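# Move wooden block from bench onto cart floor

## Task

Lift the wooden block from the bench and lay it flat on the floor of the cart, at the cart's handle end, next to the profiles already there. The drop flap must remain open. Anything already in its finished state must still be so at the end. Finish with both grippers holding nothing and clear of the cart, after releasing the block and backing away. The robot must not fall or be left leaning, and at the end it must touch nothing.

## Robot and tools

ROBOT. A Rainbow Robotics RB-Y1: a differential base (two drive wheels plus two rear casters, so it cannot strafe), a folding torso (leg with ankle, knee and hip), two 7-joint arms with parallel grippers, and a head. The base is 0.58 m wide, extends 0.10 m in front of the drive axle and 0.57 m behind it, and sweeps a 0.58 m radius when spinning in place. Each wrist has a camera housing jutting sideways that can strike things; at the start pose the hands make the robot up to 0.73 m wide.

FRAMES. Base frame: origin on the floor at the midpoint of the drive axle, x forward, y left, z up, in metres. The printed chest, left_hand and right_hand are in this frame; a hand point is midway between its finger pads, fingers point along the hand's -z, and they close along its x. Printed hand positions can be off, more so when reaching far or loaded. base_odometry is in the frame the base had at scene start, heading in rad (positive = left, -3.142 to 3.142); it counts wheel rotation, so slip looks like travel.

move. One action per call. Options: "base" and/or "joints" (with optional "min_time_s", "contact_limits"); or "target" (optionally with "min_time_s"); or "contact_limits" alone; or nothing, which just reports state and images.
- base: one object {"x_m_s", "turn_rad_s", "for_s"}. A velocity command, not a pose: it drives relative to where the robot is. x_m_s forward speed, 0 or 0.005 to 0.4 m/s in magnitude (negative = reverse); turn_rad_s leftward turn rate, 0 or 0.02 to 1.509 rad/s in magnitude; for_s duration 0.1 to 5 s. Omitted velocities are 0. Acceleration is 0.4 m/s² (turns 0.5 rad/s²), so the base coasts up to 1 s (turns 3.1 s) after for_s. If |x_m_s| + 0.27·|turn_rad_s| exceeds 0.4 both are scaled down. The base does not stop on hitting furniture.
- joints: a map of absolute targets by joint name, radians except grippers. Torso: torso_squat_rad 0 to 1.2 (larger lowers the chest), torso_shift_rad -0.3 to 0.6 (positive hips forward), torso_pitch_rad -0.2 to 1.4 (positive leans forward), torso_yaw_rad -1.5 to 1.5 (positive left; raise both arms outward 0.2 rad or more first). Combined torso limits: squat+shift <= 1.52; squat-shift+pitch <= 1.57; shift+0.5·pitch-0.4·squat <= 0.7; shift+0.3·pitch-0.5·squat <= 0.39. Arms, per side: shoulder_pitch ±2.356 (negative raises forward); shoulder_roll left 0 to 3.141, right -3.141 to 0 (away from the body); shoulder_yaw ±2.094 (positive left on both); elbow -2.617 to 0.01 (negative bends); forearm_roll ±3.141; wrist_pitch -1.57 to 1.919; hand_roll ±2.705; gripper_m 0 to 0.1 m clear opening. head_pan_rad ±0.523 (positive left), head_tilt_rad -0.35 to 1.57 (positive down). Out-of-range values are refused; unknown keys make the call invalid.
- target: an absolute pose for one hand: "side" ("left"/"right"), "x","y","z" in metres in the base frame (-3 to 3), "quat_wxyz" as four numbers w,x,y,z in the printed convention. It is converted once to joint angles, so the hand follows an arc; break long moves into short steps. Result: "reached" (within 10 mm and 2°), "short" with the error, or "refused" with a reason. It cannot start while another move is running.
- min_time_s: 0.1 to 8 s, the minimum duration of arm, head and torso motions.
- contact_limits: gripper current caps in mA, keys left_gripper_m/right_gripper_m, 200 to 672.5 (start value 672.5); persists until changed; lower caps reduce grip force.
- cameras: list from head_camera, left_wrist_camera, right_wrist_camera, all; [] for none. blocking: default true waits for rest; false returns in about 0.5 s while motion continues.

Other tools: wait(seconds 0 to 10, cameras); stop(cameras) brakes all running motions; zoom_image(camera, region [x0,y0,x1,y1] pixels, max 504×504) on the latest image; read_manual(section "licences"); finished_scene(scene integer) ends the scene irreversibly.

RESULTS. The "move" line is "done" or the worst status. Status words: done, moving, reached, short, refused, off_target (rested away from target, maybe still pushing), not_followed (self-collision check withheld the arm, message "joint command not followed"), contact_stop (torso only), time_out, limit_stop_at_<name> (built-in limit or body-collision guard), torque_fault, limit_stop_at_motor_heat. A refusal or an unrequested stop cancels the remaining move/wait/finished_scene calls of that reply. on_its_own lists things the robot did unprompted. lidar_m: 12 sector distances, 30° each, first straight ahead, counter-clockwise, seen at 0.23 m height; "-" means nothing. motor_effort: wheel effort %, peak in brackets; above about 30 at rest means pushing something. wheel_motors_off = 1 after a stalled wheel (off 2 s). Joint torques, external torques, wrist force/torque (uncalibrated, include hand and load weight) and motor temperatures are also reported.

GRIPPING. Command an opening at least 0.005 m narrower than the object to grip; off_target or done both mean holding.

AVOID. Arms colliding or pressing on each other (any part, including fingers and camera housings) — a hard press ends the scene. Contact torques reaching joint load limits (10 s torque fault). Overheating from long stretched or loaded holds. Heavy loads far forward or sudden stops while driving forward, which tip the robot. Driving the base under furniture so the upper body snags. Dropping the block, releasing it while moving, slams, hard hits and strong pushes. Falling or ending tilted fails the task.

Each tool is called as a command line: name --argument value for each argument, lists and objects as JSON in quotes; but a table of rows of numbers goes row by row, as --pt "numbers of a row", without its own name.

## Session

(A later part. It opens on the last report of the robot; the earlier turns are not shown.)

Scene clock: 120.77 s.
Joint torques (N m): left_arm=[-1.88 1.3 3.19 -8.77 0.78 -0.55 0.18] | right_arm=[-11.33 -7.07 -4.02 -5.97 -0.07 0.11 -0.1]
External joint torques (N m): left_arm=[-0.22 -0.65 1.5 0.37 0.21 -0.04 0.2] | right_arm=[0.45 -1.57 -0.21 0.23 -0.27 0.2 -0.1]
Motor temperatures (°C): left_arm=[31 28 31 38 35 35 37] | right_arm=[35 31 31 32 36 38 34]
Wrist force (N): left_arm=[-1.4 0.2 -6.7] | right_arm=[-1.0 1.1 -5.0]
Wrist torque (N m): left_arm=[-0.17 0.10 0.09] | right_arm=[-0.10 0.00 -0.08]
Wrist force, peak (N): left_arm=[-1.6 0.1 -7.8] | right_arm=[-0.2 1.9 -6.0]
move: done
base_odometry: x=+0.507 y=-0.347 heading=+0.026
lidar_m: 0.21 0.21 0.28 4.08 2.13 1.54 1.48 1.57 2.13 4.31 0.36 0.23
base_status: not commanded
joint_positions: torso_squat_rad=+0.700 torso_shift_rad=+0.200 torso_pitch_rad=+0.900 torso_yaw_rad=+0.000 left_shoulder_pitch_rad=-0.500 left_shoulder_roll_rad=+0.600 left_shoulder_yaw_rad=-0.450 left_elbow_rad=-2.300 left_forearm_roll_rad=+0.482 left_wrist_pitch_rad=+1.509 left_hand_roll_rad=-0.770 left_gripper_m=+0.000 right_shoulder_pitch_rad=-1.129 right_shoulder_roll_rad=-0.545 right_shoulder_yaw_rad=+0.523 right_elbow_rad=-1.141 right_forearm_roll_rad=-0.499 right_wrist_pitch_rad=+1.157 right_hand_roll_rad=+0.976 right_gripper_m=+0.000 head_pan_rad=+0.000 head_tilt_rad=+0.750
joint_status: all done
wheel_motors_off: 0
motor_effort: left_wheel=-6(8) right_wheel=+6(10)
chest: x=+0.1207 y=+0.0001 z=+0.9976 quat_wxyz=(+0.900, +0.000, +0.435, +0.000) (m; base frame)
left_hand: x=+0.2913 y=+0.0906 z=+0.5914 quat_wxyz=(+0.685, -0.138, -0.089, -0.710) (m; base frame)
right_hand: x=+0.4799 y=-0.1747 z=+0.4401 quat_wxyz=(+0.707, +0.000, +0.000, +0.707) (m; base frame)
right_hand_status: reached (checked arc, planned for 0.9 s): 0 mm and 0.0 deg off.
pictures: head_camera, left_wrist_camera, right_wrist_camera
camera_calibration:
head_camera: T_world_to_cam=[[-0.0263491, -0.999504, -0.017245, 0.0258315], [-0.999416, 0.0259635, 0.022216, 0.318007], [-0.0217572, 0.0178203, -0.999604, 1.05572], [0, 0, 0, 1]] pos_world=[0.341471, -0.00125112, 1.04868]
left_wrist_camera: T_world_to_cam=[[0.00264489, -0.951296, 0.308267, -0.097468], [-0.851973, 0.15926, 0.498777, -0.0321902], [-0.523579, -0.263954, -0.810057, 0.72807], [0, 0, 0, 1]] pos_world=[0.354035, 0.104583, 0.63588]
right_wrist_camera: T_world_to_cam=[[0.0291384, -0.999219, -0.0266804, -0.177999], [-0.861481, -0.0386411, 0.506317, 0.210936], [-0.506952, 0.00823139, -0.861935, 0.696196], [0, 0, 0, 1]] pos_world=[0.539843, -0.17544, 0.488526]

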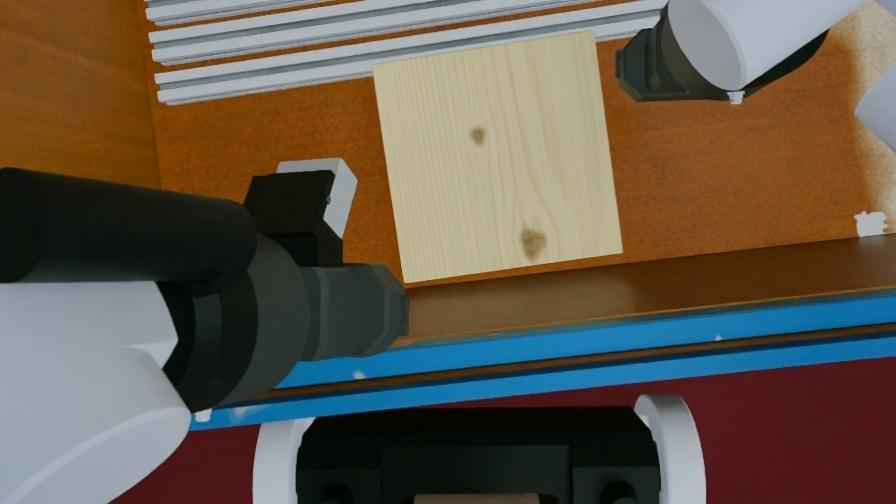

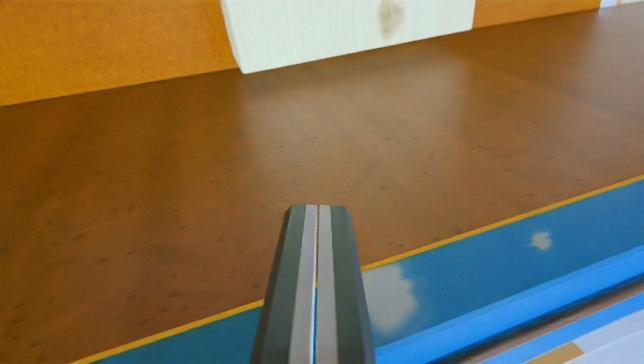

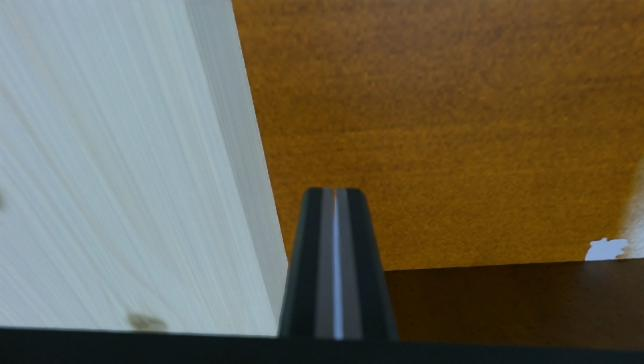

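move --target '{"side":"left","x":0.30,"y":0.1,"z":0.78,"quat_wxyz":[0.685,-0.138,-0.089,-0.71]}'

Scene clock: 123.47 s.
Joint torques (N m): left_arm=[-6.91 3.36 6.62 -3.58 0.16 -1.14 -0.45] | right_arm=[-11.55 -5.98 -3.96 -6.39 0.03 0.02 0]
External joint torques (N m): left_arm=[1.51 -2.02 1.54 0.37 -0.36 -0.49 -0.43] | right_arm=[0.22 -0.47 -0.15 -0.19 -0.17 0.11 0]
Motor temperatures (°C): left_arm=[31 28 31 37 35 34 37] | right_arm=[35 31 31 32 36 38 34]
Wrist force (N): left_arm=[-1.3 1.1 -7.2] | right_arm=[-0.2 1.2 -4.8]
Wrist torque (N m): left_arm=[-0.17 0.08 0.14] | right_arm=[-0.11 0.06 -0.12]
Wrist force, peak (N): left_arm=[-1.2 -0.7 -9.1] | right_arm=[-0.4 1.5 -5.6]
move: short
base_odometry: x=+0.507 y=-0.347 heading=+0.026
lidar_m: 0.24 0.26 0.34 4.07 2.13 1.55 1.48 1.55 2.11 4.31 0.36 0.26
base_status: not commanded
joint_positions: torso_squat_rad=+0.700 torso_shift_rad=+0.200 torso_pitch_rad=+0.900 torso_yaw_rad=+0.000 left_shoulder_pitch_rad=-1.171 left_shoulder_roll_rad=+0.920 left_shoulder_yaw_rad=-0.374 left_elbow_rad=-2.617 left_forearm_roll_rad=+1.427 left_wrist_pitch_rad=+1.918 left_hand_roll_rad=-0.018 left_gripper_m=+0.000 right_shoulder_pitch_rad=-1.129 right_shoulder_roll_rad=-0.545 right_shoulder_yaw_rad=+0.523 right_elbow_rad=-1.140 right_forearm_roll_rad=-0.499 right_wrist_pitch_rad=+1.157 right_hand_roll_rad=+0.976 right_gripper_m=+0.000 head_pan_rad=+0.000 head_tilt_rad=+0.750
joint_status: all done
wheel_motors_off: 0
motor_effort: left_wheel=-6(16) right_wheel=+6(12)
chest: x=+0.1207 y=+0.0001 z=+0.9976 quat_wxyz=(+0.900, +0.000, +0.435, +0.000) (m; base frame)
left_hand: x=+0.3007 y=+0.0998 z=+0.7798 quat_wxyz=(+0.668, -0.195, -0.001, -0.718) (m; base frame)
left_hand_status: short (checked arc, as near as the solve gets, planned for 1.0 s): 1 mm and 12.2 deg off. The place is met; only the turn is off.
right_hand: x=+0.4799 y=-0.1748 z=+0.4401 quat_wxyz=(+0.707, +0.000, +0.000, +0.707) (m; base frame)
pictures: head_camera, left_wrist_camera, right_wrist_camera
camera_calibration:
head_camera: T_world_to_cam=[[-0.0264489, -0.999501, -0.0172412, 0.0258619], [-0.999413, 0.0260633, 0.0222193, 0.318003], [-0.0217589, 0.0178188, -0.999604, 1.05572], [0, 0, 0, 1]] pos_world=[0.341471, -0.00125082, 1.04868]
left_wrist_camera: T_world_to_cam=[[-0.0074989, -0.964151, 0.265247, -0.108899], [-0.725053, 0.187916, 0.66256, -0.288364], [-0.688653, -0.187349, -0.70047, 0.844474], [0, 0, 0, 1]] pos_world=[0.371653, 0.107405, 0.811472]
right_wrist_camera: T_world_to_cam=[[0.0290123, -0.999228, -0.0264993, -0.178222], [-0.861415, -0.0384417, 0.506444, 0.210865], [-0.507072, 0.00813378, -0.861865, 0.696211], [0, 0, 0, 1]] pos_world=[0.539842, -0.175641, 0.488526]

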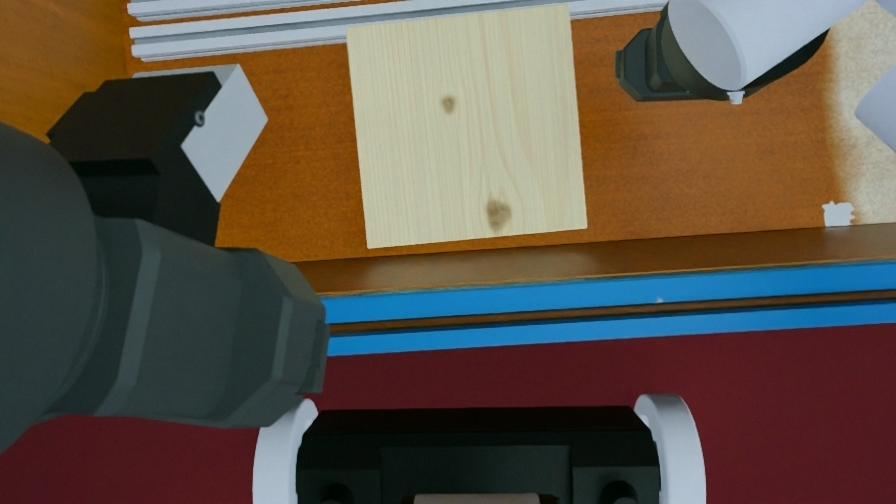

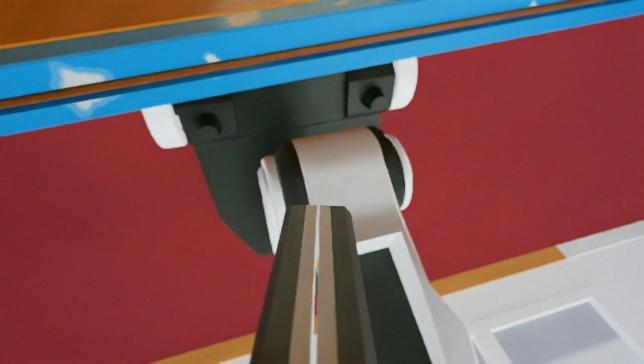

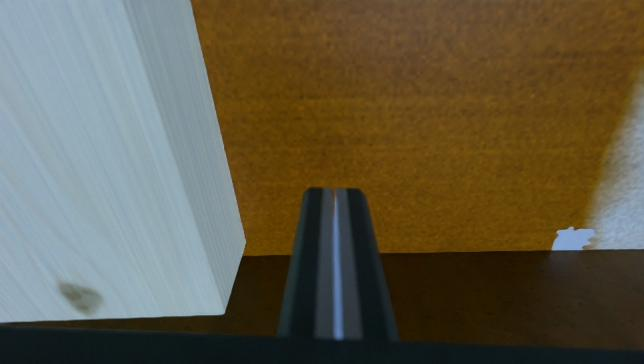

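move --target '{"side":"right","x":0.465,"y":-0.165,"z":0.335,"quat_wxyz":[0.7071,0,0,0.7071]}' --cameras '["head_camera"]'

move --target '{"side":"right","x":0.465,"y":-0.07,"z":0.335,"quat_wxyz":[0.7071,0,0,0.7071]}' --min_time_s 2 --cameras '["head_camera"]'

Scene clock: 129.10 s.
Joint torques (N m): left_arm=[-7.41 3.91 6.64 -3.55 0.13 -1.01 -0.33] | right_arm=[-11.46 -2.63 -2.99 -2.8 0.12 -0.22 -0.01]
External joint torques (N m): left_arm=[1.01 -1.46 1.56 0.4 -0.39 -0.36 -0.31] | right_arm=[-0.4 -0.09 -2.39 0.4 -0.01 0.32 -0.01]
Motor temperatures (°C): left_arm=[31 28 31 37 35 34 37] | right_arm=[34 31 31 32 36 38 34]
Wrist force (N): left_arm=[-1.2 1.2 -6.8] | right_arm=[-0.8 2.5 -5.1]
Wrist torque (N m): left_arm=[-0.19 0.07 0.11] | right_arm=[-0.17 0.01 -0.11]
Wrist force, peak (N): left_arm=[-0.5 1.1 -8.0] | right_arm=[-1.3 2.7 -6.0]
move: short
base_odometry: x=+0.507 y=-0.347 heading=+0.026
lidar_m: 0.23 0.24 0.35 4.07 2.14 1.54 1.49 1.57 2.13 4.30 0.39 0.27
base_status: not commanded
joint_positions: torso_squat_rad=+0.700 torso_shift_rad=+0.200 torso_pitch_rad=+0.900 torso_yaw_rad=+0.000 left_shoulder_pitch_rad=-1.171 left_shoulder_roll_rad=+0.920 left_shoulder_yaw_rad=-0.374 left_elbow_rad=-2.617 left_forearm_roll_rad=+1.427 left_wrist_pitch_rad=+1.918 left_hand_roll_rad=-0.018 left_gripper_m=+0.000 right_shoulder_pitch_rad=-1.262 right_shoulder_roll_rad=-0.251 right_shoulder_yaw_rad=+0.477 right_elbow_rad=-0.267 right_forearm_roll_rad=-0.391 right_wrist_pitch_rad=+0.324 right_hand_roll_rad=+1.129 right_gripper_m=+0.000 head_pan_rad=+0.000 head_tilt_rad=+0.750
joint_status: all done
wheel_motors_off: 0
motor_effort: left_wheel=-6(8) right_wheel=+5(10)
chest: x=+0.1207 y=+0.0001 z=+0.9976 quat_wxyz=(+0.900, +0.000, +0.435, +0.000) (m; base frame)
left_hand: x=+0.3007 y=+0.0998 z=+0.7798 quat_wxyz=(+0.668, -0.195, -0.001, -0.718) (m; base frame)
right_hand: x=+0.4629 y=-0.1653 z=+0.3397 quat_wxyz=(+0.702, -0.066, -0.100, +0.702) (m; base frame)
right_hand_status: short (checked arc, as near as the solve gets, planned for 1.2 s): 5 mm and 13.8 deg off. The place is met; only the turn is off.
pictures: head_camera
camera_calibration:
head_camera: T_world_to_cam=[[-0.0264489, -0.999501, -0.0172412, 0.0258619], [-0.999413, 0.0260633, 0.0222193, 0.318003], [-0.0217589, 0.0178188, -0.999604, 1.05572], [0, 0, 0, 1]] pos_world=[0.341471, -0.00125082, 1.04868]

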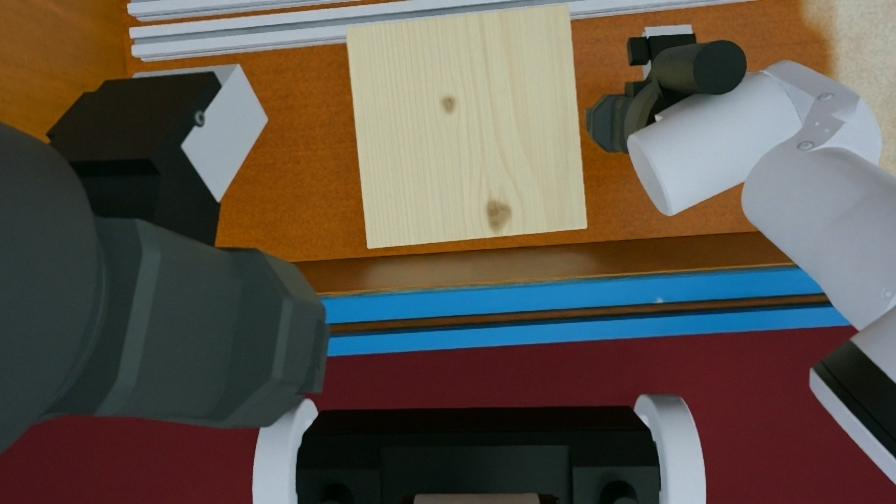

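Scene clock: 131.43 s.
Joint torques (N m): left_arm=[-7.42 3.99 6.39 -3.67 0.23 -1.04 -0.35] | right_arm=[-16.62 8.62 -2.08 -7.27 -0.16 -2.33 -0.3]
External joint torques (N m): left_arm=[1 -1.38 1.31 0.27 -0.29 -0.39 -0.33] | right_arm=[-5.06 7.84 -1.77 -3.23 -0.3 -1.66 -0.3]
Motor temperatures (°C): left_arm=[31 28 31 37 35 34 37] | right_arm=[34 30 31 32 36 38 34]
Wrist force (N): left_arm=[-1.7 1.0 -7.4] | right_arm=[-8.5 5.1 -6.4]
Wrist torque (N m): left_arm=[-0.19 0.05 0.16] | right_arm=[-0.21 0.20 -0.02]
Wrist force, peak (N): left_arm=[-1.7 1.4 -8.3] | right_arm=[-13.5 1.4 -4.7]
move: short
base_odometry: x=+0.507 y=-0.347 heading=+0.026
lidar_m: 0.25 0.26 0.35 4.08 2.12 1.54 1.48 1.54 2.12 4.31 0.38 0.27
base_status: not commanded
joint_positions: torso_squat_rad=+0.700 torso_shift_rad=+0.200 torso_pitch_rad=+0.900 torso_yaw_rad=+0.000 left_shoulder_pitch_rad=-1.171 left_shoulder_roll_rad=+0.920 left_shoulder_yaw_rad=-0.374 left_elbow_rad=-2.617 left_forearm_roll_rad=+1.427 left_wrist_pitch_rad=+1.918 left_hand_roll_rad=-0.018 left_gripper_m=+0.000 right_shoulder_pitch_rad=-1.287 right_shoulder_roll_rad=-0.122 right_shoulder_yaw_rad=+0.465 right_elbow_rad=-0.266 right_forearm_roll_rad=-0.198 right_wrist_pitch_rad=+0.290 right_hand_roll_rad=+0.932 right_gripper_m=+0.000 head_pan_rad=+0.000 head_tilt_rad=+0.750
joint_status: all done
wheel_motors_off: 0
motor_effort: left_wheel=-8(9) right_wheel=+8(9)
chest: x=+0.1207 y=+0.0001 z=+0.9976 quat_wxyz=(+0.900, +0.000, +0.435, +0.000) (m; base frame)
left_hand: x=+0.3007 y=+0.0997 z=+0.7798 quat_wxyz=(+0.668, -0.195, -0.001, -0.718) (m; base frame)
right_hand: x=+0.4584 y=-0.0752 z=+0.3493 quat_wxyz=(+0.699, -0.044, -0.147, +0.699) (m; base frame)
right_hand_status: short (checked arc, as near as the solve gets, planned for 2.0 s): 17 mm and 17.7 deg off.
pictures: head_camera
camera_calibration:
head_camera: T_world_to_cam=[[-0.026545, -0.999501, -0.0171376, 0.0257867], [-0.999411, 0.0261617, 0.0222201, 0.318001], [-0.0217606, 0.0177174, -0.999606, 1.05572], [0, 0, 0, 1]] pos_world=[0.341471, -0.00125027, 1.04868]

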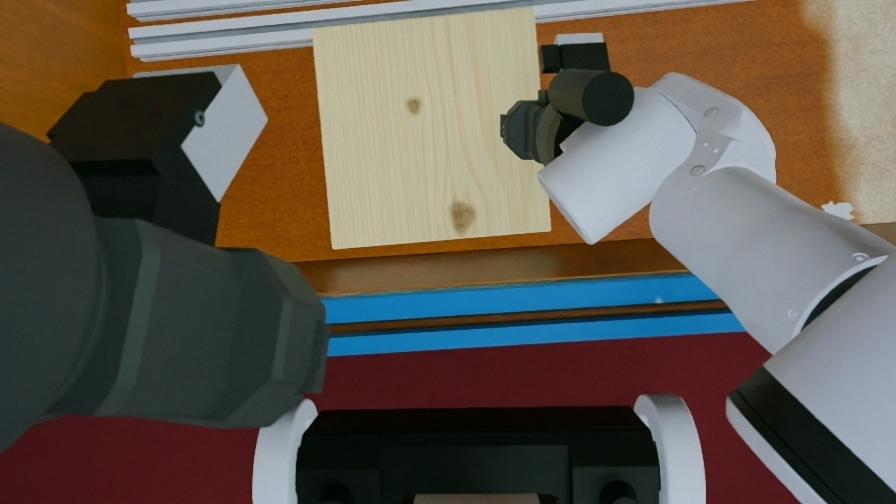

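move --target '{"side":"right","x":0.46,"y":-0.09,"z":0.435,"quat_wxyz":[0.7071,0,0,0.7071]}' --cameras '[]'

move --joints '{"torso_squat_rad":0.9,"torso_shift_rad":0.248}' --cameras '[]'

move --target '{"side":"right","x":0.46,"y":0.02,"z":0.335,"quat_wxyz":[0.7071,0,0,0.7071]}' --min_time_s 2 --cameras '["head_camera"]'

Scene clock: 134.90 s.
Joint torques (N m): left_arm=[-7.48 3.83 6.41 -3.6 0.18 -0.94 -0.21] | right_arm=[-11.92 -0.36 -3.16 -7.84 0.02 -0.21 -0.22]
External joint torques (N m): left_arm=[0.93 -1.54 1.33 0.35 -0.34 -0.29 -0.19] | right_arm=[0.1 0.07 -1.41 -0.66 -0.18 -0.12 -0.22]
Motor temperatures (°C): left_arm=[31 28 31 37 35 34 37] | right_arm=[34 30 31 32 36 38 34]
Wrist force (N): left_arm=[-1.2 1.4 -7.0] | right_arm=[-0.3 1.7 -5.5]
Wrist torque (N m): left_arm=[-0.18 0.08 0.12] | right_arm=[-0.20 0.05 -0.11]
Wrist force, peak (N): left_arm=[-1.5 0.7 -8.0] | right_arm=[-9.3 5.5 -7.2]
move: done
base_odometry: x=+0.507 y=-0.347 heading=+0.026
lidar_m: 0.23 0.25 0.35 4.08 2.13 1.54 1.48 1.55 2.12 4.29 0.38 0.27
base_status: not commanded
joint_positions: torso_squat_rad=+0.700 torso_shift_rad=+0.200 torso_pitch_rad=+0.900 torso_yaw_rad=+0.000 left_shoulder_pitch_rad=-1.171 left_shoulder_roll_rad=+0.920 left_shoulder_yaw_rad=-0.374 left_elbow_rad=-2.617 left_forearm_roll_rad=+1.427 left_wrist_pitch_rad=+1.918 left_hand_roll_rad=-0.018 left_gripper_m=+0.000 right_shoulder_pitch_rad=-1.139 right_shoulder_roll_rad=-0.278 right_shoulder_yaw_rad=+0.425 right_elbow_rad=-1.074 right_forearm_roll_rad=-0.233 right_wrist_pitch_rad=+1.211 right_hand_roll_rad=+0.935 right_gripper_m=+0.000 head_pan_rad=+0.000 head_tilt_rad=+0.750
joint_status: all done
wheel_motors_off: 0
motor_effort: left_wheel=-7(8) right_wheel=+6(11)
chest: x=+0.1207 y=+0.0001 z=+0.9976 quat_wxyz=(+0.900, +0.000, +0.435, +0.000) (m; base frame)
left_hand: x=+0.3007 y=+0.0998 z=+0.7798 quat_wxyz=(+0.668, -0.195, -0.001, -0.718) (m; base frame)
right_hand: x=+0.4599 y=-0.0899 z=+0.4350 quat_wxyz=(+0.707, +0.000, +0.000, +0.707) (m; base frame)
right_hand_status: reached (checked arc, planned for 1.1 s): 0 mm and 0.0 deg off.
pictures: none
No camera images: "cameras" was empty.

Scene clock: 136.37 s.
Joint torques (N m): left_arm=[-7.72 4 6.41 -3.48 0.33 -0.96 -0.36] | right_arm=[-2.69 1.66 -2.25 -4.65 0.15 0.03 -0.22]
External joint torques (N m): left_arm=[0.71 -1.37 1.33 0.46 -0.19 -0.31 -0.34] | right_arm=[9.41 2.12 -0.48 2.54 -0.06 0.13 -0.22]
Motor temperatures (°C): left_arm=[31 28 31 37 35 34 37] | right_arm=[34 30 31 32 36 38 34]
Wrist force (N): left_arm=[-0.6 1.1 -7.2] | right_arm=[-0.8 1.6 -5.1]
Wrist torque (N m): left_arm=[-0.18 0.15 0.13] | right_arm=[-0.17 -0.01 -0.04]
Wrist force, peak (N): left_arm=[-0.5 1.1 -8.0] | right_arm=[-0.1 1.4 -6.4]
move: done
base_odometry: x=+0.507 y=-0.347 heading=+0.026
lidar_m: 0.24 0.26 0.35 4.06 2.13 1.55 1.48 1.56 2.12 4.29 0.39 0.26
base_status: not commanded
joint_positions: torso_squat_rad=+0.900 torso_shift_rad=+0.248 torso_pitch_rad=+0.899 torso_yaw_rad=+0.000 left_shoulder_pitch_rad=-1.171 left_shoulder_roll_rad=+0.920 left_shoulder_yaw_rad=-0.374 left_elbow_rad=-2.617 left_forearm_roll_rad=+1.427 left_wrist_pitch_rad=+1.918 left_hand_roll_rad=-0.018 left_gripper_m=+0.000 right_shoulder_pitch_rad=-1.142 right_shoulder_roll_rad=-0.279 right_shoulder_yaw_rad=+0.425 right_elbow_rad=-1.074 right_forearm_roll_rad=-0.233 right_wrist_pitch_rad=+1.211 right_hand_roll_rad=+0.935 right_gripper_m=+0.000 head_pan_rad=+0.000 head_tilt_rad=+0.750
joint_status: all done
wheel_motors_off: 0
motor_effort: left_wheel=-8(10) right_wheel=+0(9)
chest: x=+0.1208 y=+0.0002 z=+0.8950 quat_wxyz=(+0.901, +0.000, +0.434, +0.000) (m; base frame)
left_hand: x=+0.3009 y=+0.0998 z=+0.6774 quat_wxyz=(+0.668, -0.195, -0.001, -0.718) (m; base frame)
right_hand: x=+0.4623 y=-0.0896 z=+0.3338 quat_wxyz=(+0.707, -0.001, -0.002, +0.707) (m; base frame)
pictures: none
No camera images: "cameras" was empty.

Scene clock: 138.70 s.
Joint torques (N m): left_arm=[-7.9 3.88 6.4 -3.62 0.37 -0.91 -0.3] | right_arm=[-17.01 7.06 0.45 -7.69 -0.26 -0.16 -0.26]
External joint torques (N m): left_arm=[0.52 -1.49 1.32 0.32 -0.16 -0.26 -0.28] | right_arm=[-2.12 3.1 0.99 -0.96 -0.45 -0.07 -0.26]
Motor temperatures (°C): left_arm=[31 28 31 37 35 34 37] | right_arm=[34 30 31 32 36 37 34]
Wrist force (N): left_arm=[-1.9 0.9 -7.4] | right_arm=[-0.4 1.6 -5.4]
Wrist torque (N m): left_arm=[-0.17 0.01 0.13] | right_arm=[-0.19 0.04 -0.04]
Wrist force, peak (N): left_arm=[-1.9 0.8 -8.0] | right_arm=[-52.2 -21.8 107.8]
move: done
base_odometry: x=+0.507 y=-0.347 heading=+0.026
lidar_m: 0.22 0.24 0.31 4.08 2.13 1.56 1.48 1.56 2.13 4.31 0.37 0.25
base_status: not commanded
joint_positions: torso_squat_rad=+0.900 torso_shift_rad=+0.248 torso_pitch_rad=+0.900 torso_yaw_rad=+0.000 left_shoulder_pitch_rad=-1.171 left_shoulder_roll_rad=+0.920 left_shoulder_yaw_rad=-0.374 left_elbow_rad=-2.617 left_forearm_roll_rad=+1.427 left_wrist_pitch_rad=+1.918 left_hand_roll_rad=-0.018 left_gripper_m=+0.000 right_shoulder_pitch_rad=-1.406 right_shoulder_roll_rad=-0.017 right_shoulder_yaw_rad=+0.478 right_elbow_rad=-0.623 right_forearm_roll_rad=-0.151 right_wrist_pitch_rad=+1.078 right_hand_roll_rad=+0.786 right_gripper_m=+0.000 head_pan_rad=+0.000 head_tilt_rad=+0.750
joint_status: all done
wheel_motors_off: 0
motor_effort: left_wheel=-9(23) right_wheel=+8(17)
chest: x=+0.1211 y=+0.0000 z=+0.8947 quat_wxyz=(+0.901, +0.000, +0.435, +0.000) (m; base frame)
left_hand: x=+0.3010 y=+0.0997 z=+0.6770 quat_wxyz=(+0.668, -0.195, -0.001, -0.718) (m; base frame)
right_hand: x=+0.4592 y=+0.0192 z=+0.3347 quat_wxyz=(+0.707, +0.000, -0.002, +0.707) (m; base frame)
right_hand_status: reached (checked arc, planned for 2.0 s): 1 mm and 0.3 deg off.
pictures: head_camera
camera_calibration:
head_camera: T_world_to_cam=[[-0.0265361, -0.999501, -0.0171434, 0.0240352], [-0.999415, 0.0261561, 0.02202, 0.320775], [-0.0215606, 0.0177177, -0.999611, 0.952905], [0, 0, 0, 1]] pos_world=[0.341771, -0.00125028, 0.945883]

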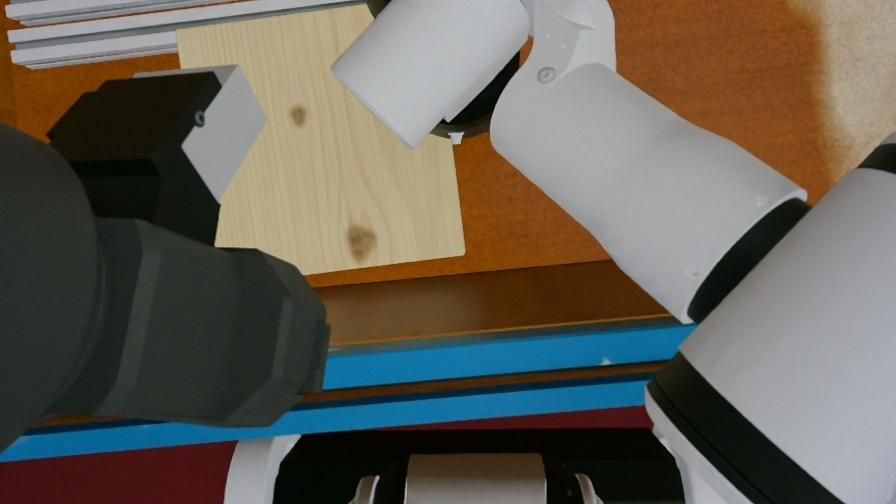

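move --base '{"x_m_s":-0.02,"turn_rad_s":0.15,"for_s":1.3}' --cameras '["head_camera","right_wrist_camera"]'

Scene clock: 143.90 s.
Joint torques (N m): left_arm=[-7.01 5.53 6.45 -3.8 0.32 -1.05 -0.33] | right_arm=[-16.38 8.89 0.51 -9.12 -0.48 -1.15 -0.17]
External joint torques (N m): left_arm=[1.41 0.17 1.37 0.15 -0.2 -0.4 -0.31] | right_arm=[-1.45 4.89 1.05 -2.4 -0.68 -1.05 -0.17]
Motor temperatures (°C): left_arm=[31 28 31 37 34 33 37] | right_arm=[34 30 31 32 36 37 34]
Wrist force (N): left_arm=[-1.4 0.7 -7.6] | right_arm=[-4.2 3.3 -4.5]
Wrist torque (N m): left_arm=[-0.16 0.02 0.12] | right_arm=[-0.18 0.02 -0.10]
Wrist force, peak (N): left_arm=[-1.2 1.2 -8.1] | right_arm=[-13.9 -3.4 0.2]
move: done
base_odometry: x=+0.481 y=-0.350 heading=+0.220
lidar_m: 0.25 0.28 0.42 3.38 1.78 1.47 1.44 1.64 2.63 0.71 0.33 0.25
base_status: done (sent for 1.3 of 1.3 s)
joint_positions: torso_squat_rad=+0.900 torso_shift_rad=+0.248 torso_pitch_rad=+0.900 torso_yaw_rad=+0.000 left_shoulder_pitch_rad=-1.171 left_shoulder_roll_rad=+0.919 left_shoulder_yaw_rad=-0.374 left_elbow_rad=-2.617 left_forearm_roll_rad=+1.427 left_wrist_pitch_rad=+1.918 left_hand_roll_rad=-0.018 left_gripper_m=+0.000 right_shoulder_pitch_rad=-1.406 right_shoulder_roll_rad=-0.017 right_shoulder_yaw_rad=+0.478 right_elbow_rad=-0.623 right_forearm_roll_rad=-0.151 right_wrist_pitch_rad=+1.079 right_hand_roll_rad=+0.786 right_gripper_m=+0.000 head_pan_rad=+0.000 head_tilt_rad=+0.750
joint_status: not commanded
wheel_motors_off: 0
motor_effort: left_wheel=-10(46) right_wheel=+21(36)
chest: x=+0.1211 y=+0.0000 z=+0.8947 quat_wxyz=(+0.900, +0.000, +0.435, +0.000) (m; base frame)
left_hand: x=+0.3011 y=+0.0995 z=+0.6770 quat_wxyz=(+0.668, -0.195, -0.001, -0.718) (m; base frame)
right_hand: x=+0.4593 y=+0.0186 z=+0.3346 quat_wxyz=(+0.707, +0.000, -0.002, +0.707) (m; base frame)
pictures: head_camera, right_wrist_camera
camera_calibration:
head_camera: T_world_to_cam=[[-0.0266469, -0.999496, -0.0172365, 0.023964], [-0.99941, 0.026263, 0.0221261, 0.320779], [-0.0216623, 0.0178159, -0.999607, 0.952942], [0, 0, 0, 1]] pos_world=[0.341871, -0.00145021, 0.945883]
right_wrist_camera: T_world_to_cam=[[0.0280291, -0.999196, -0.0286785, 0.0140923], [-0.863018, -0.0386658, 0.503691, 0.255695], [-0.504394, 0.0106321, -0.863408, 0.592546], [0, 0, 0, 1]] pos_world=[0.519152, 0.0176676, 0.383222]

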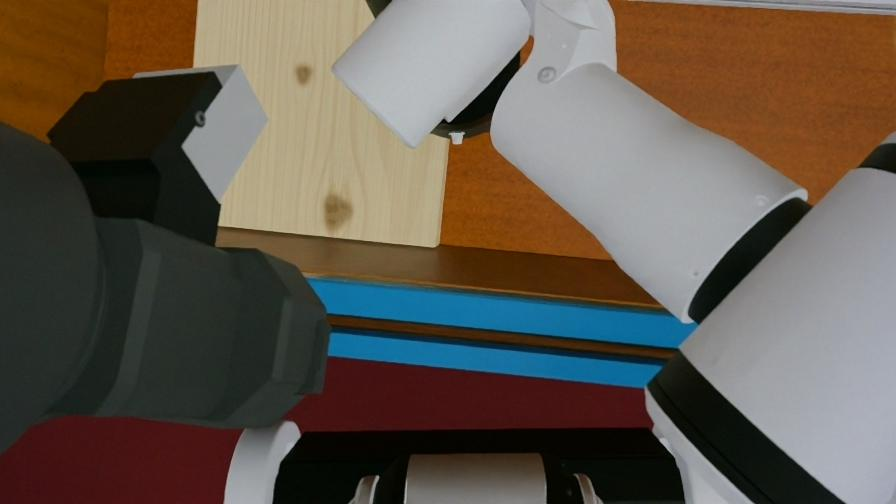

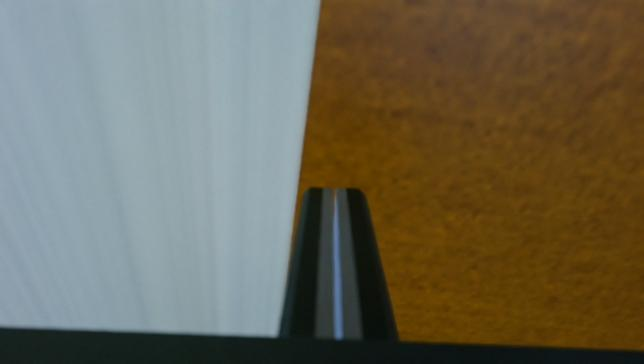

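move --target '{"side":"right","x":0.463,"y":0.105,"z":0.34,"quat_wxyz":[0.7071,0,0,0.7071]}' --min_time_s 2 --cameras '["head_camera","right_wrist_camera"]'

Scene clock: 147.93 s.
Joint torques (N m): left_arm=[-7.18 4.79 6.48 -3.73 0.39 -0.96 -0.32] | right_arm=[-21.09 9.77 -3.28 -3.25 0.2 -2.24 -0.07]
External joint torques (N m): left_arm=[1.24 -0.58 1.4 0.22 -0.13 -0.31 -0.31] | right_arm=[-4.55 5.89 -0.7 -1.28 -0.02 -1.74 -0.08]
Motor temperatures (°C): left_arm=[31 28 31 37 34 33 37] | right_arm=[34 30 31 32 36 37 34]
Wrist force (N): left_arm=[-1.2 1.0 -6.6] | right_arm=[-7.9 4.8 -2.3]
Wrist torque (N m): left_arm=[-0.20 0.07 0.14] | right_arm=[-0.16 0.17 -0.11]
Wrist force, peak (N): left_arm=[-1.6 1.9 -7.9] | right_arm=[-13.1 6.9 -1.8]
move: short
base_odometry: x=+0.481 y=-0.350 heading=+0.220
lidar_m: 0.25 0.26 0.42 3.39 1.78 1.46 1.44 1.65 2.64 0.70 0.34 0.25
base_status: not commanded
joint_positions: torso_squat_rad=+0.900 torso_shift_rad=+0.248 torso_pitch_rad=+0.900 torso_yaw_rad=+0.000 left_shoulder_pitch_rad=-1.171 left_shoulder_roll_rad=+0.920 left_shoulder_yaw_rad=-0.374 left_elbow_rad=-2.617 left_forearm_roll_rad=+1.427 left_wrist_pitch_rad=+1.918 left_hand_roll_rad=-0.018 left_gripper_m=+0.000 right_shoulder_pitch_rad=-1.697 right_shoulder_roll_rad=-0.001 right_shoulder_yaw_rad=+1.570 right_elbow_rad=-0.413 right_forearm_roll_rad=-1.058 right_wrist_pitch_rad=+0.630 right_hand_roll_rad=+0.407 right_gripper_m=+0.000 head_pan_rad=+0.000 head_tilt_rad=+0.750
joint_status: all done
wheel_motors_off: 0
motor_effort: left_wheel=-11(14) right_wheel=+23(25)
chest: x=+0.1212 y=+0.0000 z=+0.8947 quat_wxyz=(+0.900, +0.000, +0.435, +0.000) (m; base frame)
left_hand: x=+0.3011 y=+0.0996 z=+0.6769 quat_wxyz=(+0.668, -0.195, -0.001, -0.718) (m; base frame)
right_hand: x=+0.4625 y=+0.1031 z=+0.3402 quat_wxyz=(+0.703, +0.021, -0.112, +0.702) (m; base frame)
right_hand_status: short (checked arc, as near as the solve gets, planned for 2.0 s): 2 mm and 13.1 deg off. The place is met; only the turn is off.
pictures: head_camera, right_wrist_camera
camera_calibration:
head_camera: T_world_to_cam=[[-0.0266448, -0.999498, -0.0171338, 0.0239674], [-0.999408, 0.0262615, 0.0222234, 0.320786], [-0.0217623, 0.0177158, -0.999606, 0.952877], [0, 0, 0, 1]] pos_world=[0.341971, -0.00134996, 0.945783]
right_wrist_camera: T_world_to_cam=[[0.0431075, -0.977058, -0.208564, 0.150521], [-0.918772, -0.120768, 0.375862, 0.336544], [-0.392427, 0.17542, -0.9029, 0.54277], [0, 0, 0, 1]] pos_world=[0.515717, 0.0924992, 0.394966]

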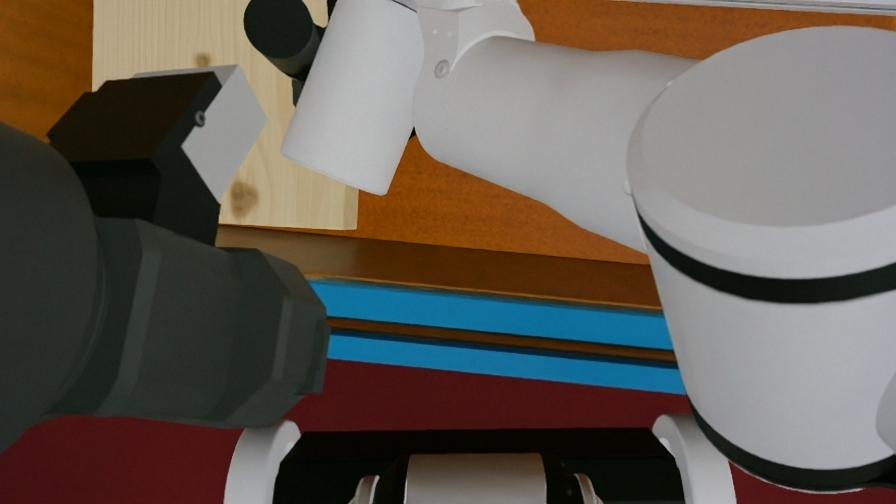

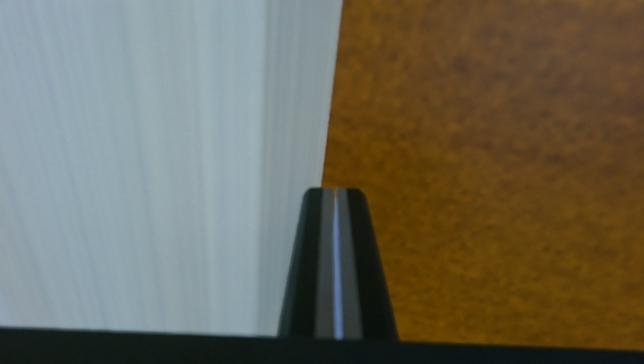

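move --target '{"side":"right","x":0.462,"y":0.04,"z":0.36,"quat_wxyz":[0.7071,0,0,0.7071]}' --cameras '[]'

move --target '{"side":"right","x":0.46,"y":-0.12,"z":0.44,"quat_wxyz":[0.7071,0,0,0.7071]}' --cameras '["head_camera"]'

move --joints '{"torso_squat_rad":0.1,"torso_shift_rad":0.154}' --cameras '["head_camera"]'

Scene clock: 151.00 s.
Joint torques (N m): left_arm=[-7.52 4.79 6.67 -3.69 0.34 -0.99 -0.25] | right_arm=[-18.77 2.61 -4.84 -2.71 -0.12 -0.13 -0.18]
External joint torques (N m): left_arm=[0.89 -0.58 1.59 0.26 -0.19 -0.34 -0.23] | right_arm=[-1.02 1.44 -0.47 -0.53 -0.31 -0.05 -0.18]
Motor temperatures (°C): left_arm=[31 28 31 37 34 33 37] | right_arm=[35 30 31 32 36 37 34]
Wrist force (N): left_arm=[0.0 0.4 -6.8] | right_arm=[-0.2 1.5 -5.7]
Wrist torque (N m): left_arm=[-0.10 0.22 0.11] | right_arm=[-0.16 0.07 -0.05]
Wrist force, peak (N): left_arm=[-1.1 1.8 -8.1] | right_arm=[-7.9 5.2 -4.4]
move: done
base_odometry: x=+0.481 y=-0.350 heading=+0.220
lidar_m: 0.24 0.27 0.41 3.40 1.77 1.48 1.46 1.64 2.62 0.71 0.33 0.25
base_status: not commanded
joint_positions: torso_squat_rad=+0.900 torso_shift_rad=+0.248 torso_pitch_rad=+0.900 torso_yaw_rad=+0.000 left_shoulder_pitch_rad=-1.171 left_shoulder_roll_rad=+0.920 left_shoulder_yaw_rad=-0.374 left_elbow_rad=-2.617 left_forearm_roll_rad=+1.427 left_wrist_pitch_rad=+1.918 left_hand_roll_rad=-0.018 left_gripper_m=+0.000 right_shoulder_pitch_rad=-1.761 right_shoulder_roll_rad=-0.203 right_shoulder_yaw_rad=+1.568 right_elbow_rad=-0.717 right_forearm_roll_rad=-1.105 right_wrist_pitch_rad=+0.942 right_hand_roll_rad=+0.361 right_gripper_m=+0.000 head_pan_rad=+0.000 head_tilt_rad=+0.750
joint_status: all done
wheel_motors_off: 0
motor_effort: left_wheel=-10(12) right_wheel=+18(23)
chest: x=+0.1212 y=+0.0000 z=+0.8947 quat_wxyz=(+0.900, +0.000, +0.435, +0.000) (m; base frame)
left_hand: x=+0.3011 y=+0.0996 z=+0.6769 quat_wxyz=(+0.668, -0.195, -0.001, -0.718) (m; base frame)
right_hand: x=+0.4619 y=+0.0399 z=+0.3599 quat_wxyz=(+0.707, +0.000, +0.001, +0.707) (m; base frame)
right_hand_status: reached (checked arc, planned for 0.6 s): 0 mm and 0.1 deg off.
pictures: none
No camera images: "cameras" was empty.

Scene clock: 152.63 s.
Joint torques (N m): left_arm=[-7.54 4.43 6.34 -3.77 0.28 -0.93 -0.38] | right_arm=[-16.71 -5.18 -6.7 -3.69 0.05 -0.01 0.09]
External joint torques (N m): left_arm=[0.87 -0.94 1.26 0.18 -0.24 -0.28 -0.36] | right_arm=[-1.13 0.91 0.8 -0.51 -0.16 0.05 0.09]
Motor temperatures (°C): left_arm=[31 28 31 37 34 33 37] | right_arm=[35 30 31 31 36 37 34]
Wrist force (N): left_arm=[-1.2 1.0 -7.4] | right_arm=[0.0 2.2 -5.1]
Wrist torque (N m): left_arm=[-0.15 0.07 0.15] | right_arm=[-0.25 0.09 -0.04]
Wrist force, peak (N): left_arm=[-0.8 1.3 -8.0] | right_arm=[-1.5 3.4 -6.0]
move: done
base_odometry: x=+0.481 y=-0.350 heading=+0.220
lidar_m: 0.25 0.28 0.41 3.38 1.78 1.47 1.44 1.64 2.62 0.72 0.35 0.26
base_status: not commanded
joint_positions: torso_squat_rad=+0.900 torso_shift_rad=+0.248 torso_pitch_rad=+0.900 torso_yaw_rad=+0.000 left_shoulder_pitch_rad=-1.171 left_shoulder_roll_rad=+0.920 left_shoulder_yaw_rad=-0.374 left_elbow_rad=-2.617 left_forearm_roll_rad=+1.427 left_wrist_pitch_rad=+1.918 left_hand_roll_rad=-0.018 left_gripper_m=+0.000 right_shoulder_pitch_rad=-1.777 right_shoulder_roll_rad=-0.956 right_shoulder_yaw_rad=+1.581 right_elbow_rad=-1.680 right_forearm_roll_rad=-0.999 right_wrist_pitch_rad=+1.043 right_hand_roll_rad=+0.141 right_gripper_m=+0.000 head_pan_rad=+0.000 head_tilt_rad=+0.750
joint_status: all done
wheel_motors_off: 0
motor_effort: left_wheel=-9(12) right_wheel=+19(22)
chest: x=+0.1212 y=+0.0000 z=+0.8947 quat_wxyz=(+0.900, +0.000, +0.435, +0.000) (m; base frame)
left_hand: x=+0.3011 y=+0.0997 z=+0.6769 quat_wxyz=(+0.668, -0.195, -0.001, -0.718) (m; base frame)
right_hand: x=+0.4600 y=-0.1201 z=+0.4400 quat_wxyz=(+0.707, +0.000, +0.000, +0.707) (m; base frame)
right_hand_status: reached (checked arc, planned for 1.3 s): 0 mm and 0.0 deg off.
pictures: head_camera
camera_calibration:
head_camera: T_world_to_cam=[[-0.0265487, -0.999499, -0.0172374, 0.0240319], [-0.999411, 0.0261631, 0.0222227, 0.320787], [-0.0217605, 0.0178173, -0.999604, 0.952875], [0, 0, 0, 1]] pos_world=[0.341971, -0.00135051, 0.945783]

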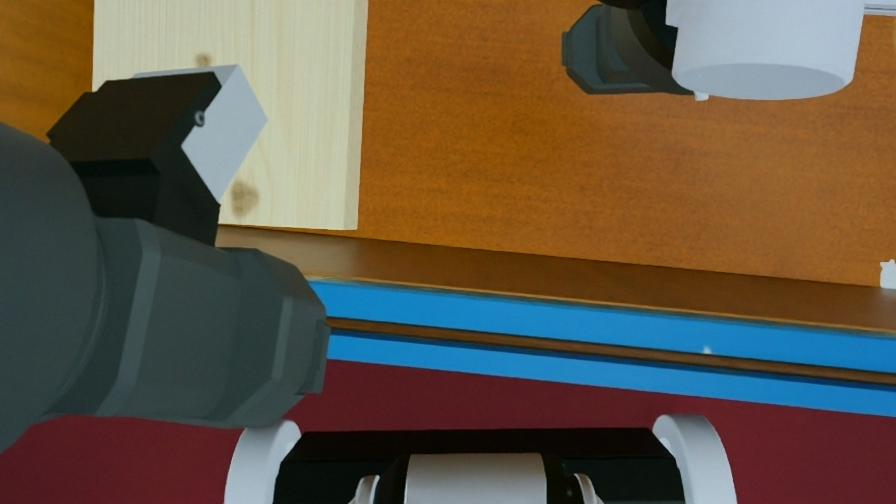

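Scene clock: 156.07 s.
Joint torques (N m): left_arm=[-7.25 4.64 6.27 -3.72 0.36 -0.91 -0.35] | right_arm=[-16.61 -5.31 -6.65 -3.75 0.16 -0.03 0.02]
External joint torques (N m): left_arm=[1.16 -0.73 1.2 0.23 -0.16 -0.25 -0.34] | right_arm=[-1.03 0.79 0.86 -0.57 -0.04 0.03 0.02]
Motor temperatures (°C): left_arm=[31 28 31 36 34 33 37] | right_arm=[35 30 31 31 36 37 34]
Wrist force (N): left_arm=[-1.5 0.9 -7.5] | right_arm=[0.1 2.1 -5.4]
Wrist torque (N m): left_arm=[-0.17 0.06 0.13] | right_arm=[-0.23 0.13 -0.05]
Wrist force, peak (N): left_arm=[-0.5 0.4 -8.1] | right_arm=[-0.2 2.7 -5.8]
move: done
base_odometry: x=+0.481 y=-0.350 heading=+0.220
lidar_m: 0.25 0.27 0.42 3.38 1.78 1.46 1.46 1.65 2.63 0.72 0.33 0.26
base_status: not commanded
joint_positions: torso_squat_rad=+0.100 torso_shift_rad=+0.154 torso_pitch_rad=+0.900 torso_yaw_rad=+0.000 left_shoulder_pitch_rad=-1.171 left_shoulder_roll_rad=+0.920 left_shoulder_yaw_rad=-0.374 left_elbow_rad=-2.617 left_forearm_roll_rad=+1.427 left_wrist_pitch_rad=+1.918 left_hand_roll_rad=-0.018 left_gripper_m=+0.000 right_shoulder_pitch_rad=-1.777 right_shoulder_roll_rad=-0.956 right_shoulder_yaw_rad=+1.581 right_elbow_rad=-1.680 right_forearm_roll_rad=-0.999 right_wrist_pitch_rad=+1.043 right_hand_roll_rad=+0.141 right_gripper_m=+0.000 head_pan_rad=+0.000 head_tilt_rad=+0.750
joint_status: all done
wheel_motors_off: 0
motor_effort: left_wheel=-8(10) right_wheel=+18(21)
chest: x=+0.1212 y=+0.0000 z=+1.1611 quat_wxyz=(+0.900, +0.000, +0.435, +0.000) (m; base frame)
left_hand: x=+0.3011 y=+0.0997 z=+0.9434 quat_wxyz=(+0.668, -0.195, -0.001, -0.718) (m; base frame)
right_hand: x=+0.4600 y=-0.1201 z=+0.7064 quat_wxyz=(+0.707, +0.000, +0.000, +0.707) (m; base frame)
pictures: head_camera
camera_calibration:
head_camera: T_world_to_cam=[[-0.0264472, -0.999502, -0.0172386, 0.0286903], [-0.999411, 0.0260599, 0.0223191, 0.314748], [-0.0218588, 0.0178187, -0.999602, 1.2192], [0, 0, 0, 1]] pos_world=[0.341972, -0.00125083, 1.21218]

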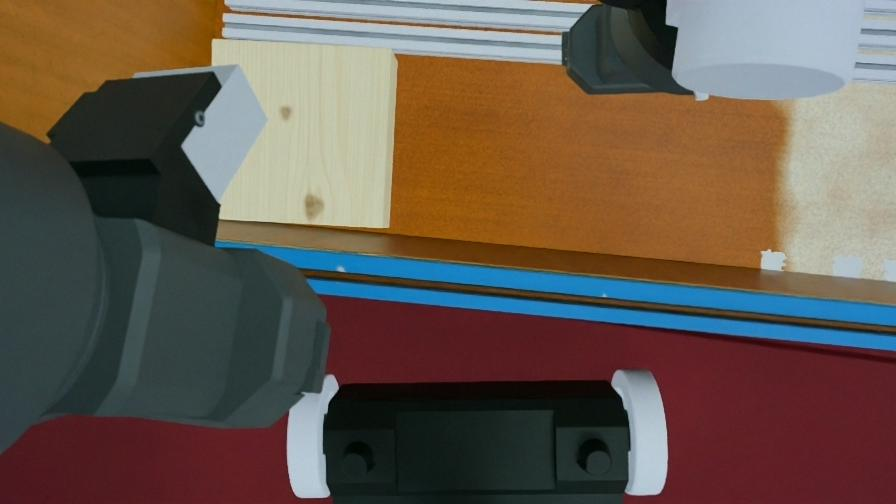

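move --target '{"side":"right","x":0.42,"y":-0.16,"z":0.79,"quat_wxyz":[0.7071,0,0,0.7071]}' --cameras '[]'

move --base '{"x_m_s":-0.3,"for_s":1.8}' --joints '{"head_tilt_rad":0.2}' --cameras '["head_camera"]'

Scene clock: 158.57 s.
Joint torques (N m): left_arm=[-7.69 4.21 6.29 -3.68 0.35 -0.91 -0.28] | right_arm=[-14.49 -6.81 -8.09 -4.14 0.25 -0.12 0.13]
External joint torques (N m): left_arm=[0.72 -1.16 1.21 0.27 -0.18 -0.26 -0.27] | right_arm=[-1.48 0.29 -0.6 -0.58 0.03 -0.06 0.13]
Motor temperatures (°C): left_arm=[31 28 31 36 34 33 37] | right_arm=[35 30 31 31 36 37 34]
Wrist force (N): left_arm=[-1.1 1.0 -6.9] | right_arm=[0.2 1.7 -4.8]
Wrist torque (N m): left_arm=[-0.18 0.04 0.13] | right_arm=[-0.20 0.15 -0.05]
Wrist force, peak (N): left_arm=[-1.1 0.9 -8.1] | right_arm=[0.6 1.9 -6.4]
move: done
base_odometry: x=+0.481 y=-0.350 heading=+0.220
lidar_m: 0.25 0.27 0.43 3.39 1.78 1.46 1.46 1.65 2.62 0.73 0.35 0.25
base_status: not commanded
joint_positions: torso_squat_rad=+0.100 torso_shift_rad=+0.154 torso_pitch_rad=+0.900 torso_yaw_rad=+0.000 left_shoulder_pitch_rad=-1.171 left_shoulder_roll_rad=+0.920 left_shoulder_yaw_rad=-0.374 left_elbow_rad=-2.617 left_forearm_roll_rad=+1.427 left_wrist_pitch_rad=+1.918 left_hand_roll_rad=-0.018 left_gripper_m=+0.000 right_shoulder_pitch_rad=-1.845 right_shoulder_roll_rad=-1.255 right_shoulder_yaw_rad=+1.572 right_elbow_rad=-2.144 right_forearm_roll_rad=-1.003 right_wrist_pitch_rad=+1.164 right_hand_roll_rad=+0.008 right_gripper_m=+0.000 head_pan_rad=+0.000 head_tilt_rad=+0.750
joint_status: all done
wheel_motors_off: 0
motor_effort: left_wheel=-9(9) right_wheel=+18(20)
chest: x=+0.1212 y=+0.0001 z=+1.1611 quat_wxyz=(+0.900, +0.000, +0.435, +0.000) (m; base frame)
left_hand: x=+0.3011 y=+0.0998 z=+0.9434 quat_wxyz=(+0.668, -0.195, -0.001, -0.718) (m; base frame)
right_hand: x=+0.4199 y=-0.1600 z=+0.7896 quat_wxyz=(+0.707, +0.000, +0.000, +0.707) (m; base frame)
right_hand_status: reached (checked arc, planned for 0.8 s): 0 mm and 0.0 deg off.
pictures: none
No camera images: "cameras" was empty.

Scene clock: 161.47 s.
Joint torques (N m): left_arm=[-7.7 4.32 6.48 -3.78 0.3 -0.88 -0.36] | right_arm=[-13.87 -6.52 -7.98 -3.8 0.12 -0.07 0.03]
External joint torques (N m): left_arm=[0.71 -1.05 1.4 0.16 -0.22 -0.23 -0.35] | right_arm=[-0.86 0.58 -0.49 -0.25 -0.1 -0.01 0.03]
Motor temperatures (°C): left_arm=[31 28 31 36 34 33 37] | right_arm=[34 30 31 31 36 37 34]
Wrist force (N): left_arm=[-1.6 1.4 -7.0] | right_arm=[0.1 1.5 -5.4]
Wrist torque (N m): left_arm=[-0.27 0.04 0.16] | right_arm=[-0.16 0.10 -0.06]
Wrist force, peak (N): left_arm=[-1.2 0.1 -8.6] | right_arm=[0.0 2.1 -6.0]
move: done
base_odometry: x=-0.046 y=-0.468 heading=+0.220
lidar_m: 0.79 0.87 2.00 2.17 1.13 0.93 0.92 1.06 1.69 3.81 1.01 0.81
base_status: done (sent for 1.8 of 1.8 s)
joint_positions: torso_squat_rad=+0.100 torso_shift_rad=+0.154 torso_pitch_rad=+0.900 torso_yaw_rad=+0.000 left_shoulder_pitch_rad=-1.171 left_shoulder_roll_rad=+0.920 left_shoulder_yaw_rad=-0.374 left_elbow_rad=-2.617 left_forearm_roll_rad=+1.427 left_wrist_pitch_rad=+1.918 left_hand_roll_rad=-0.018 left_gripper_m=+0.000 right_shoulder_pitch_rad=-1.845 right_shoulder_roll_rad=-1.255 right_shoulder_yaw_rad=+1.572 right_elbow_rad=-2.144 right_forearm_roll_rad=-1.003 right_wrist_pitch_rad=+1.164 right_hand_roll_rad=+0.008 right_gripper_m=+0.000 head_pan_rad=+0.000 head_tilt_rad=+0.200
joint_status: all done
wheel_motors_off: 0
motor_effort: left_wheel=+3(37) right_wheel=-1(20)
chest: x=+0.1212 y=+0.0001 z=+1.1611 quat_wxyz=(+0.900, +0.000, +0.435, +0.000) (m; base frame)
left_hand: x=+0.3011 y=+0.0998 z=+0.9434 quat_wxyz=(+0.668, -0.195, -0.001, -0.718) (m; base frame)
right_hand: x=+0.4199 y=-0.1599 z=+0.7896 quat_wxyz=(+0.707, +0.000, +0.000, +0.707) (m; base frame)
pictures: head_camera
camera_calibration:
head_camera: T_world_to_cam=[[-0.0135369, -0.999501, -0.0285231, 0.0392385], [-0.863659, 0.0260628, -0.503402, 0.941869], [0.503895, 0.0178197, -0.863581, 0.893504], [0, 0, 0, 1]] pos_world=[0.363753, -0.00125082, 1.24687]

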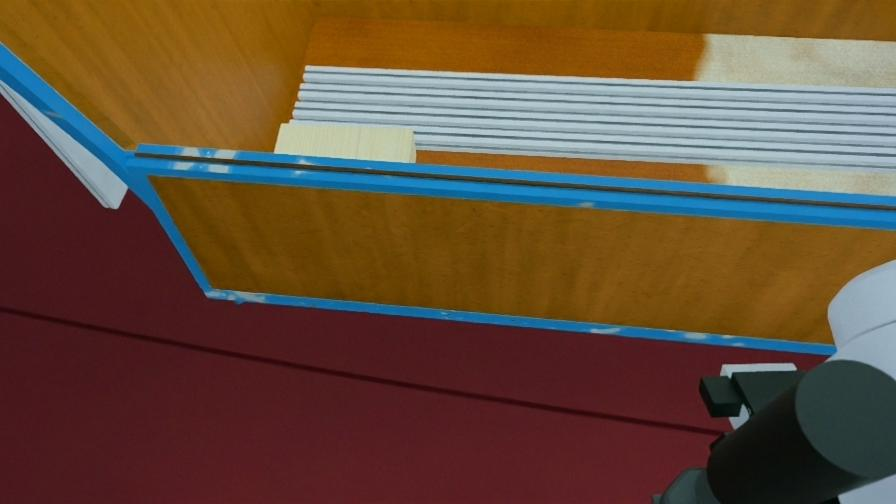

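Block is flat, at the handle wall, beside the profiles; flap open.

finished_scene --scene 2

The scene is finished: the task was done.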